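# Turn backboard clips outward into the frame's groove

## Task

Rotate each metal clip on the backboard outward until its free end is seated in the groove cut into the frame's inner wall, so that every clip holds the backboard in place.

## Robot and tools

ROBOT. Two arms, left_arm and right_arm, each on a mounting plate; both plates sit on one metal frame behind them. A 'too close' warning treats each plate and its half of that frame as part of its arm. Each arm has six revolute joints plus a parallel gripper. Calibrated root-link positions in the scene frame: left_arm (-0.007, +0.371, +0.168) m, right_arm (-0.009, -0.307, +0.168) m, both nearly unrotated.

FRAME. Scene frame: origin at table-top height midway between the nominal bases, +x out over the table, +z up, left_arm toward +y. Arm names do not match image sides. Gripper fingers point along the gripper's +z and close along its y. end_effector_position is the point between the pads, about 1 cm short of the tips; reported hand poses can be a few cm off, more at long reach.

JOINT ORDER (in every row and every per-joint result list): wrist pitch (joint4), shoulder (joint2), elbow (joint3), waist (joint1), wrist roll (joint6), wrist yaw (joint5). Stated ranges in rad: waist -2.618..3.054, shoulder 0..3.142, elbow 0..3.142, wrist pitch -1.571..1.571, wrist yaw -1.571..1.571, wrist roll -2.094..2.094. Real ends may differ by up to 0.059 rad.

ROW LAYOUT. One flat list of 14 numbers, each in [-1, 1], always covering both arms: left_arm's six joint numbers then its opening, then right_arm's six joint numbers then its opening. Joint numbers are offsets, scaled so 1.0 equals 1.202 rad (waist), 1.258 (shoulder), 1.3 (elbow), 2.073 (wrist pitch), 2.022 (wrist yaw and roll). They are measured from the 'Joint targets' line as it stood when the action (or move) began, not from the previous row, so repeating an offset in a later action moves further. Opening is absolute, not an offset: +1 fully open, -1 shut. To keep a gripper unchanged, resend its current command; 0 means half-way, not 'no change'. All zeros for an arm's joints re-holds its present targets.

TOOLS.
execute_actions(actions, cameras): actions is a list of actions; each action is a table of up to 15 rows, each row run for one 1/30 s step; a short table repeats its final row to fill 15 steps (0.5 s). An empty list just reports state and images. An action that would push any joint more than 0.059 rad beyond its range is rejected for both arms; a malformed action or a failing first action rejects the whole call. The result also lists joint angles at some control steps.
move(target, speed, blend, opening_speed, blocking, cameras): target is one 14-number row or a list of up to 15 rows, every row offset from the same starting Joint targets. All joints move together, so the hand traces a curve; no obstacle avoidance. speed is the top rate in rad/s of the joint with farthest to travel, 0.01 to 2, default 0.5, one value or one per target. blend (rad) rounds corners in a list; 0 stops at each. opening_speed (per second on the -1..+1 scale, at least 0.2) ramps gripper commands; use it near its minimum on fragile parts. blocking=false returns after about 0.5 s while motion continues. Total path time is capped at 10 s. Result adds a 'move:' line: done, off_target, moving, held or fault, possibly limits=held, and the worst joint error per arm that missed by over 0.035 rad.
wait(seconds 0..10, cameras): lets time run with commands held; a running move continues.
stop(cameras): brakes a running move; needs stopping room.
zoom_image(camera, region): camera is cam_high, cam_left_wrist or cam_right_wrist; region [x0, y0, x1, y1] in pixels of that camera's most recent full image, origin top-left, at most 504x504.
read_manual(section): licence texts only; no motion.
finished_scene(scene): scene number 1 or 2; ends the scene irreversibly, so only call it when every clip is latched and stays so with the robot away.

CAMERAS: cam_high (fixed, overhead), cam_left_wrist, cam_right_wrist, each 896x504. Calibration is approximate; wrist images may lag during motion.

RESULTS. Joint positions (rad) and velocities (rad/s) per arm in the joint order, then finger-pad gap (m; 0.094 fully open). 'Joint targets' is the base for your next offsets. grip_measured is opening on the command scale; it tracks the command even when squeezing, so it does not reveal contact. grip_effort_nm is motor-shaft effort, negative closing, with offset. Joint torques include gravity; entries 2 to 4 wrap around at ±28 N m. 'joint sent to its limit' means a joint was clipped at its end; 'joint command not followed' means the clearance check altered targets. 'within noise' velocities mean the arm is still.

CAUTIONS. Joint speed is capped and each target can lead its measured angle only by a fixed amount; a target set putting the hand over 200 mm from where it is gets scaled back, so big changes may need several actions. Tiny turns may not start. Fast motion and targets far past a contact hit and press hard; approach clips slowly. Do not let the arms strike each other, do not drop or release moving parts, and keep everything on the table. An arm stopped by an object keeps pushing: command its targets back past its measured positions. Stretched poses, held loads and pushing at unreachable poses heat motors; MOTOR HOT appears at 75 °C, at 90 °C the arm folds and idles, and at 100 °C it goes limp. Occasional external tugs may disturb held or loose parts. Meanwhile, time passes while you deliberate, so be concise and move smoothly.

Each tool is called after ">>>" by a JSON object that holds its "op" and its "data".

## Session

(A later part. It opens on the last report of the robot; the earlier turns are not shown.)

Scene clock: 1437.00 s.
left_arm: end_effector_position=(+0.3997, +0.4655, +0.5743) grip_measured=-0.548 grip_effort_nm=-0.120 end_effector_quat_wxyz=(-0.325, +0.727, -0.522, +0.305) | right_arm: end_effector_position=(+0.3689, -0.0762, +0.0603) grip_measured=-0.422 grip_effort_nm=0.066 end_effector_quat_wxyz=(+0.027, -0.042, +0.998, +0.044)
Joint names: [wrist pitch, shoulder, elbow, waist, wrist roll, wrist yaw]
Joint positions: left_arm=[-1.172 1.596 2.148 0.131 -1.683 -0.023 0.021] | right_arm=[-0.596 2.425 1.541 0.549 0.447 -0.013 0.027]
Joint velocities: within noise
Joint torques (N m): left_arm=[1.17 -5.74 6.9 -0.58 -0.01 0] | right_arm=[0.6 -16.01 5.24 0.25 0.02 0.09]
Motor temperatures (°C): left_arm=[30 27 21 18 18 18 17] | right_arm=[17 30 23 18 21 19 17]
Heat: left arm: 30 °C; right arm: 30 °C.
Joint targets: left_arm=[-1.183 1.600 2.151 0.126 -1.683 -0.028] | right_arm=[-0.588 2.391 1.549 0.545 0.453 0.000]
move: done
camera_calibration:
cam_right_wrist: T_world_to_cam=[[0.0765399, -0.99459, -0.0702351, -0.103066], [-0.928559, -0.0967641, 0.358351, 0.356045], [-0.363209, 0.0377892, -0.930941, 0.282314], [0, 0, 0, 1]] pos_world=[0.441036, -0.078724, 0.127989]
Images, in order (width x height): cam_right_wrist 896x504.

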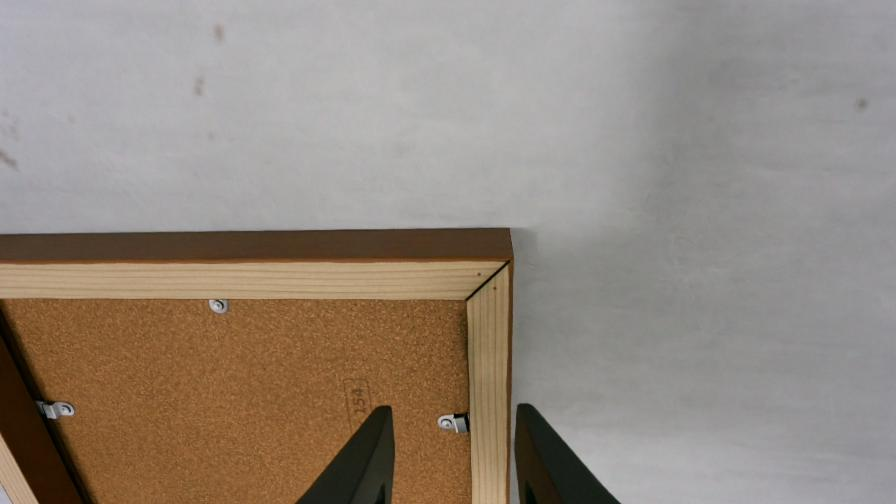

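>>> {"op": "move", "data": {"target": [[0,0,0,0,0,0,-0.55,0,-0.2,0,0,0,0,-0.42],[0,0,0,0,0,0,-0.55,0.0753,-0.6129,-0.4862,0.1547,-0.2240,0,-0.42]], "speed": 0.5, "blend": 0.1, "opening_speed": 0.5, "cameras": ["cam_right_wrist"]}}

>>> {"op": "zoom_image", "data": {"camera": "cam_right_wrist", "region": [400, 360, 480, 420]}}

>>> {"op": "zoom_image", "data": {"camera": "cam_right_wrist", "region": [490, 230, 570, 290]}}

>>> {"op": "zoom_image", "data": {"camera": "cam_right_wrist", "region": [270, 350, 350, 410]}}

Scene clock: 1446.97 s.
left_arm: end_effector_position=(+0.3997, +0.4655, +0.5743) grip_measured=-0.548 grip_effort_nm=-0.125 end_effector_quat_wxyz=(-0.325, +0.727, -0.522, +0.305) | right_arm: end_effector_position=(+0.2660, -0.0706, +0.2087) grip_measured=-0.422 grip_effort_nm=0.066 end_effector_quat_wxyz=(+0.185, -0.332, +0.920, +0.095)
Joint names: [wrist pitch, shoulder, elbow, waist, wrist roll, wrist yaw]
Joint positions: left_arm=[-1.172 1.596 2.148 0.131 -1.683 -0.023 0.021] | right_arm=[-0.445 1.644 0.93 0.724 0.008 -0.01 0.027]
Joint velocities: within noise
Joint torques (N m): left_arm=[1.16 -5.65 6.76 -0.55 0.04 -0.04] | right_arm=[1.22 -9.35 4.72 1.01 -0.11 0.05]
Motor temperatures (°C): left_arm=[30 27 21 18 18 18 17] | right_arm=[17 30 23 18 21 19 17]
Heat: left arm: 30 °C; right arm: 30 °C.
Joint targets: left_arm=[-1.183 1.600 2.151 0.126 -1.683 -0.028] | right_arm=[-0.431 1.620 0.917 0.731 0.000 0.000]
move: done
camera_calibration:
cam_right_wrist: T_world_to_cam=[[0.636159, -0.770466, -0.0410412, -0.21834], [-0.770857, -0.636948, 0.00874873, 0.200718], [-0.0328817, 0.0260713, -0.999119, 0.308364], [0, 0, 0, 1]] pos_world=[0.303764, -0.0484163, 0.297375]
Images, in order (width x height): cam_right_wrist 896x504.

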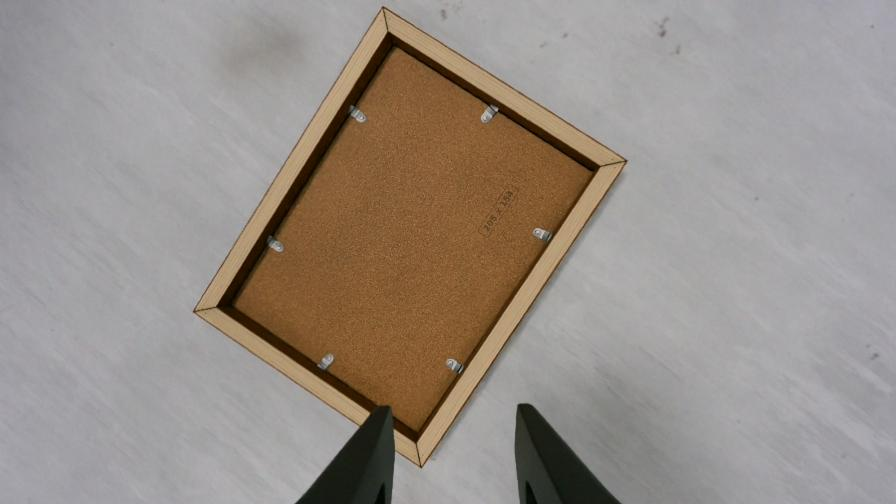

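Scaled by 6.300.

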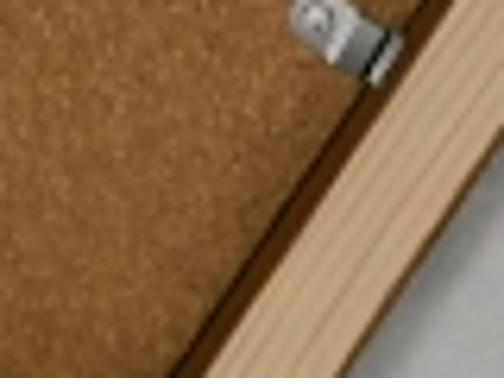

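Scaled by 6.300.

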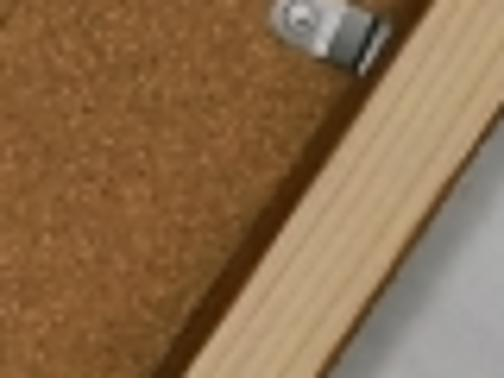

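Scaled by 6.300.

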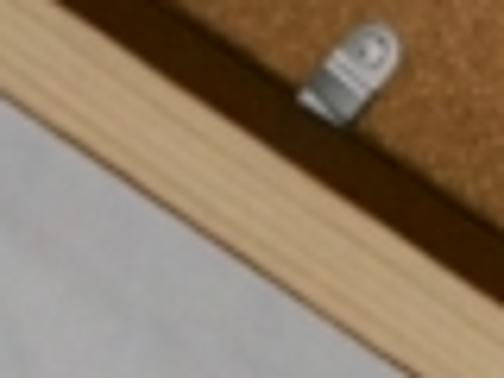

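>>> {"op": "zoom_image", "data": {"camera": "cam_right_wrist", "region": [425, 340, 485, 385]}}

>>> {"op": "zoom_image", "data": {"camera": "cam_right_wrist", "region": [510, 210, 570, 255]}}

>>> {"op": "zoom_image", "data": {"camera": "cam_right_wrist", "region": [245, 220, 305, 265]}}

>>> {"op": "zoom_image", "data": {"camera": "cam_right_wrist", "region": [325, 90, 385, 135]}}

>>> {"op": "zoom_image", "data": {"camera": "cam_right_wrist", "region": [460, 90, 520, 135]}}

Scaled by 8.400.

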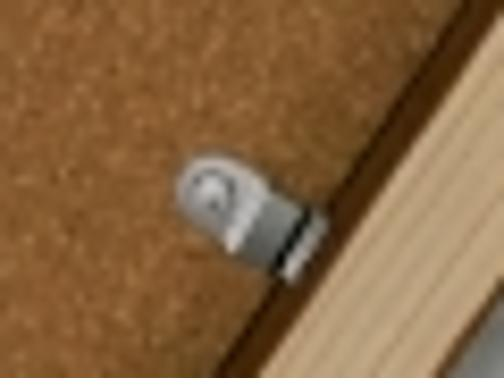

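Scaled by 8.400.

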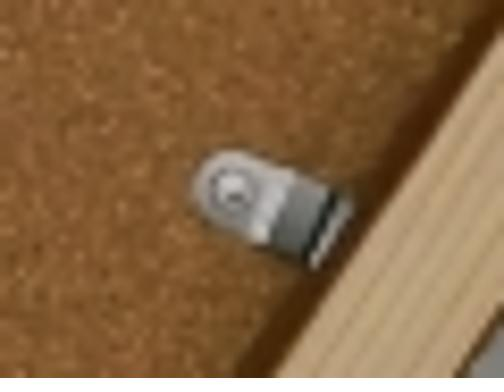

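Scaled by 8.400.

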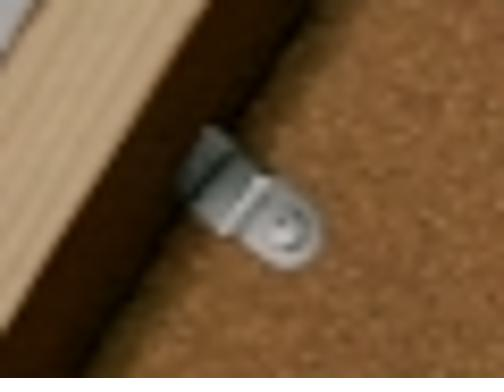

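Scaled by 8.400.

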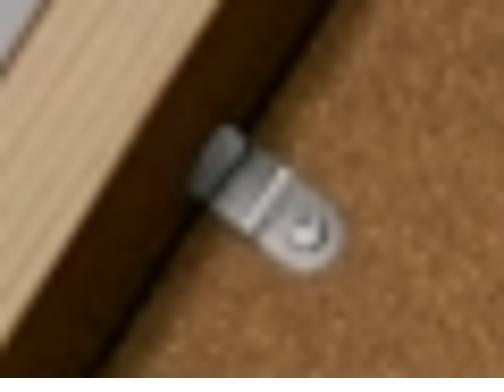

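Scaled by 8.400.

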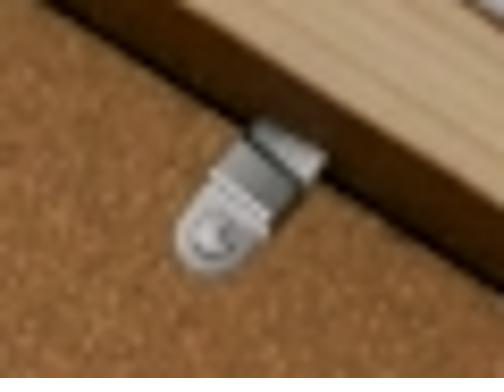

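>>> {"op": "finished_scene", "data": {"scene": 2}}

The scene is finished: the task was done.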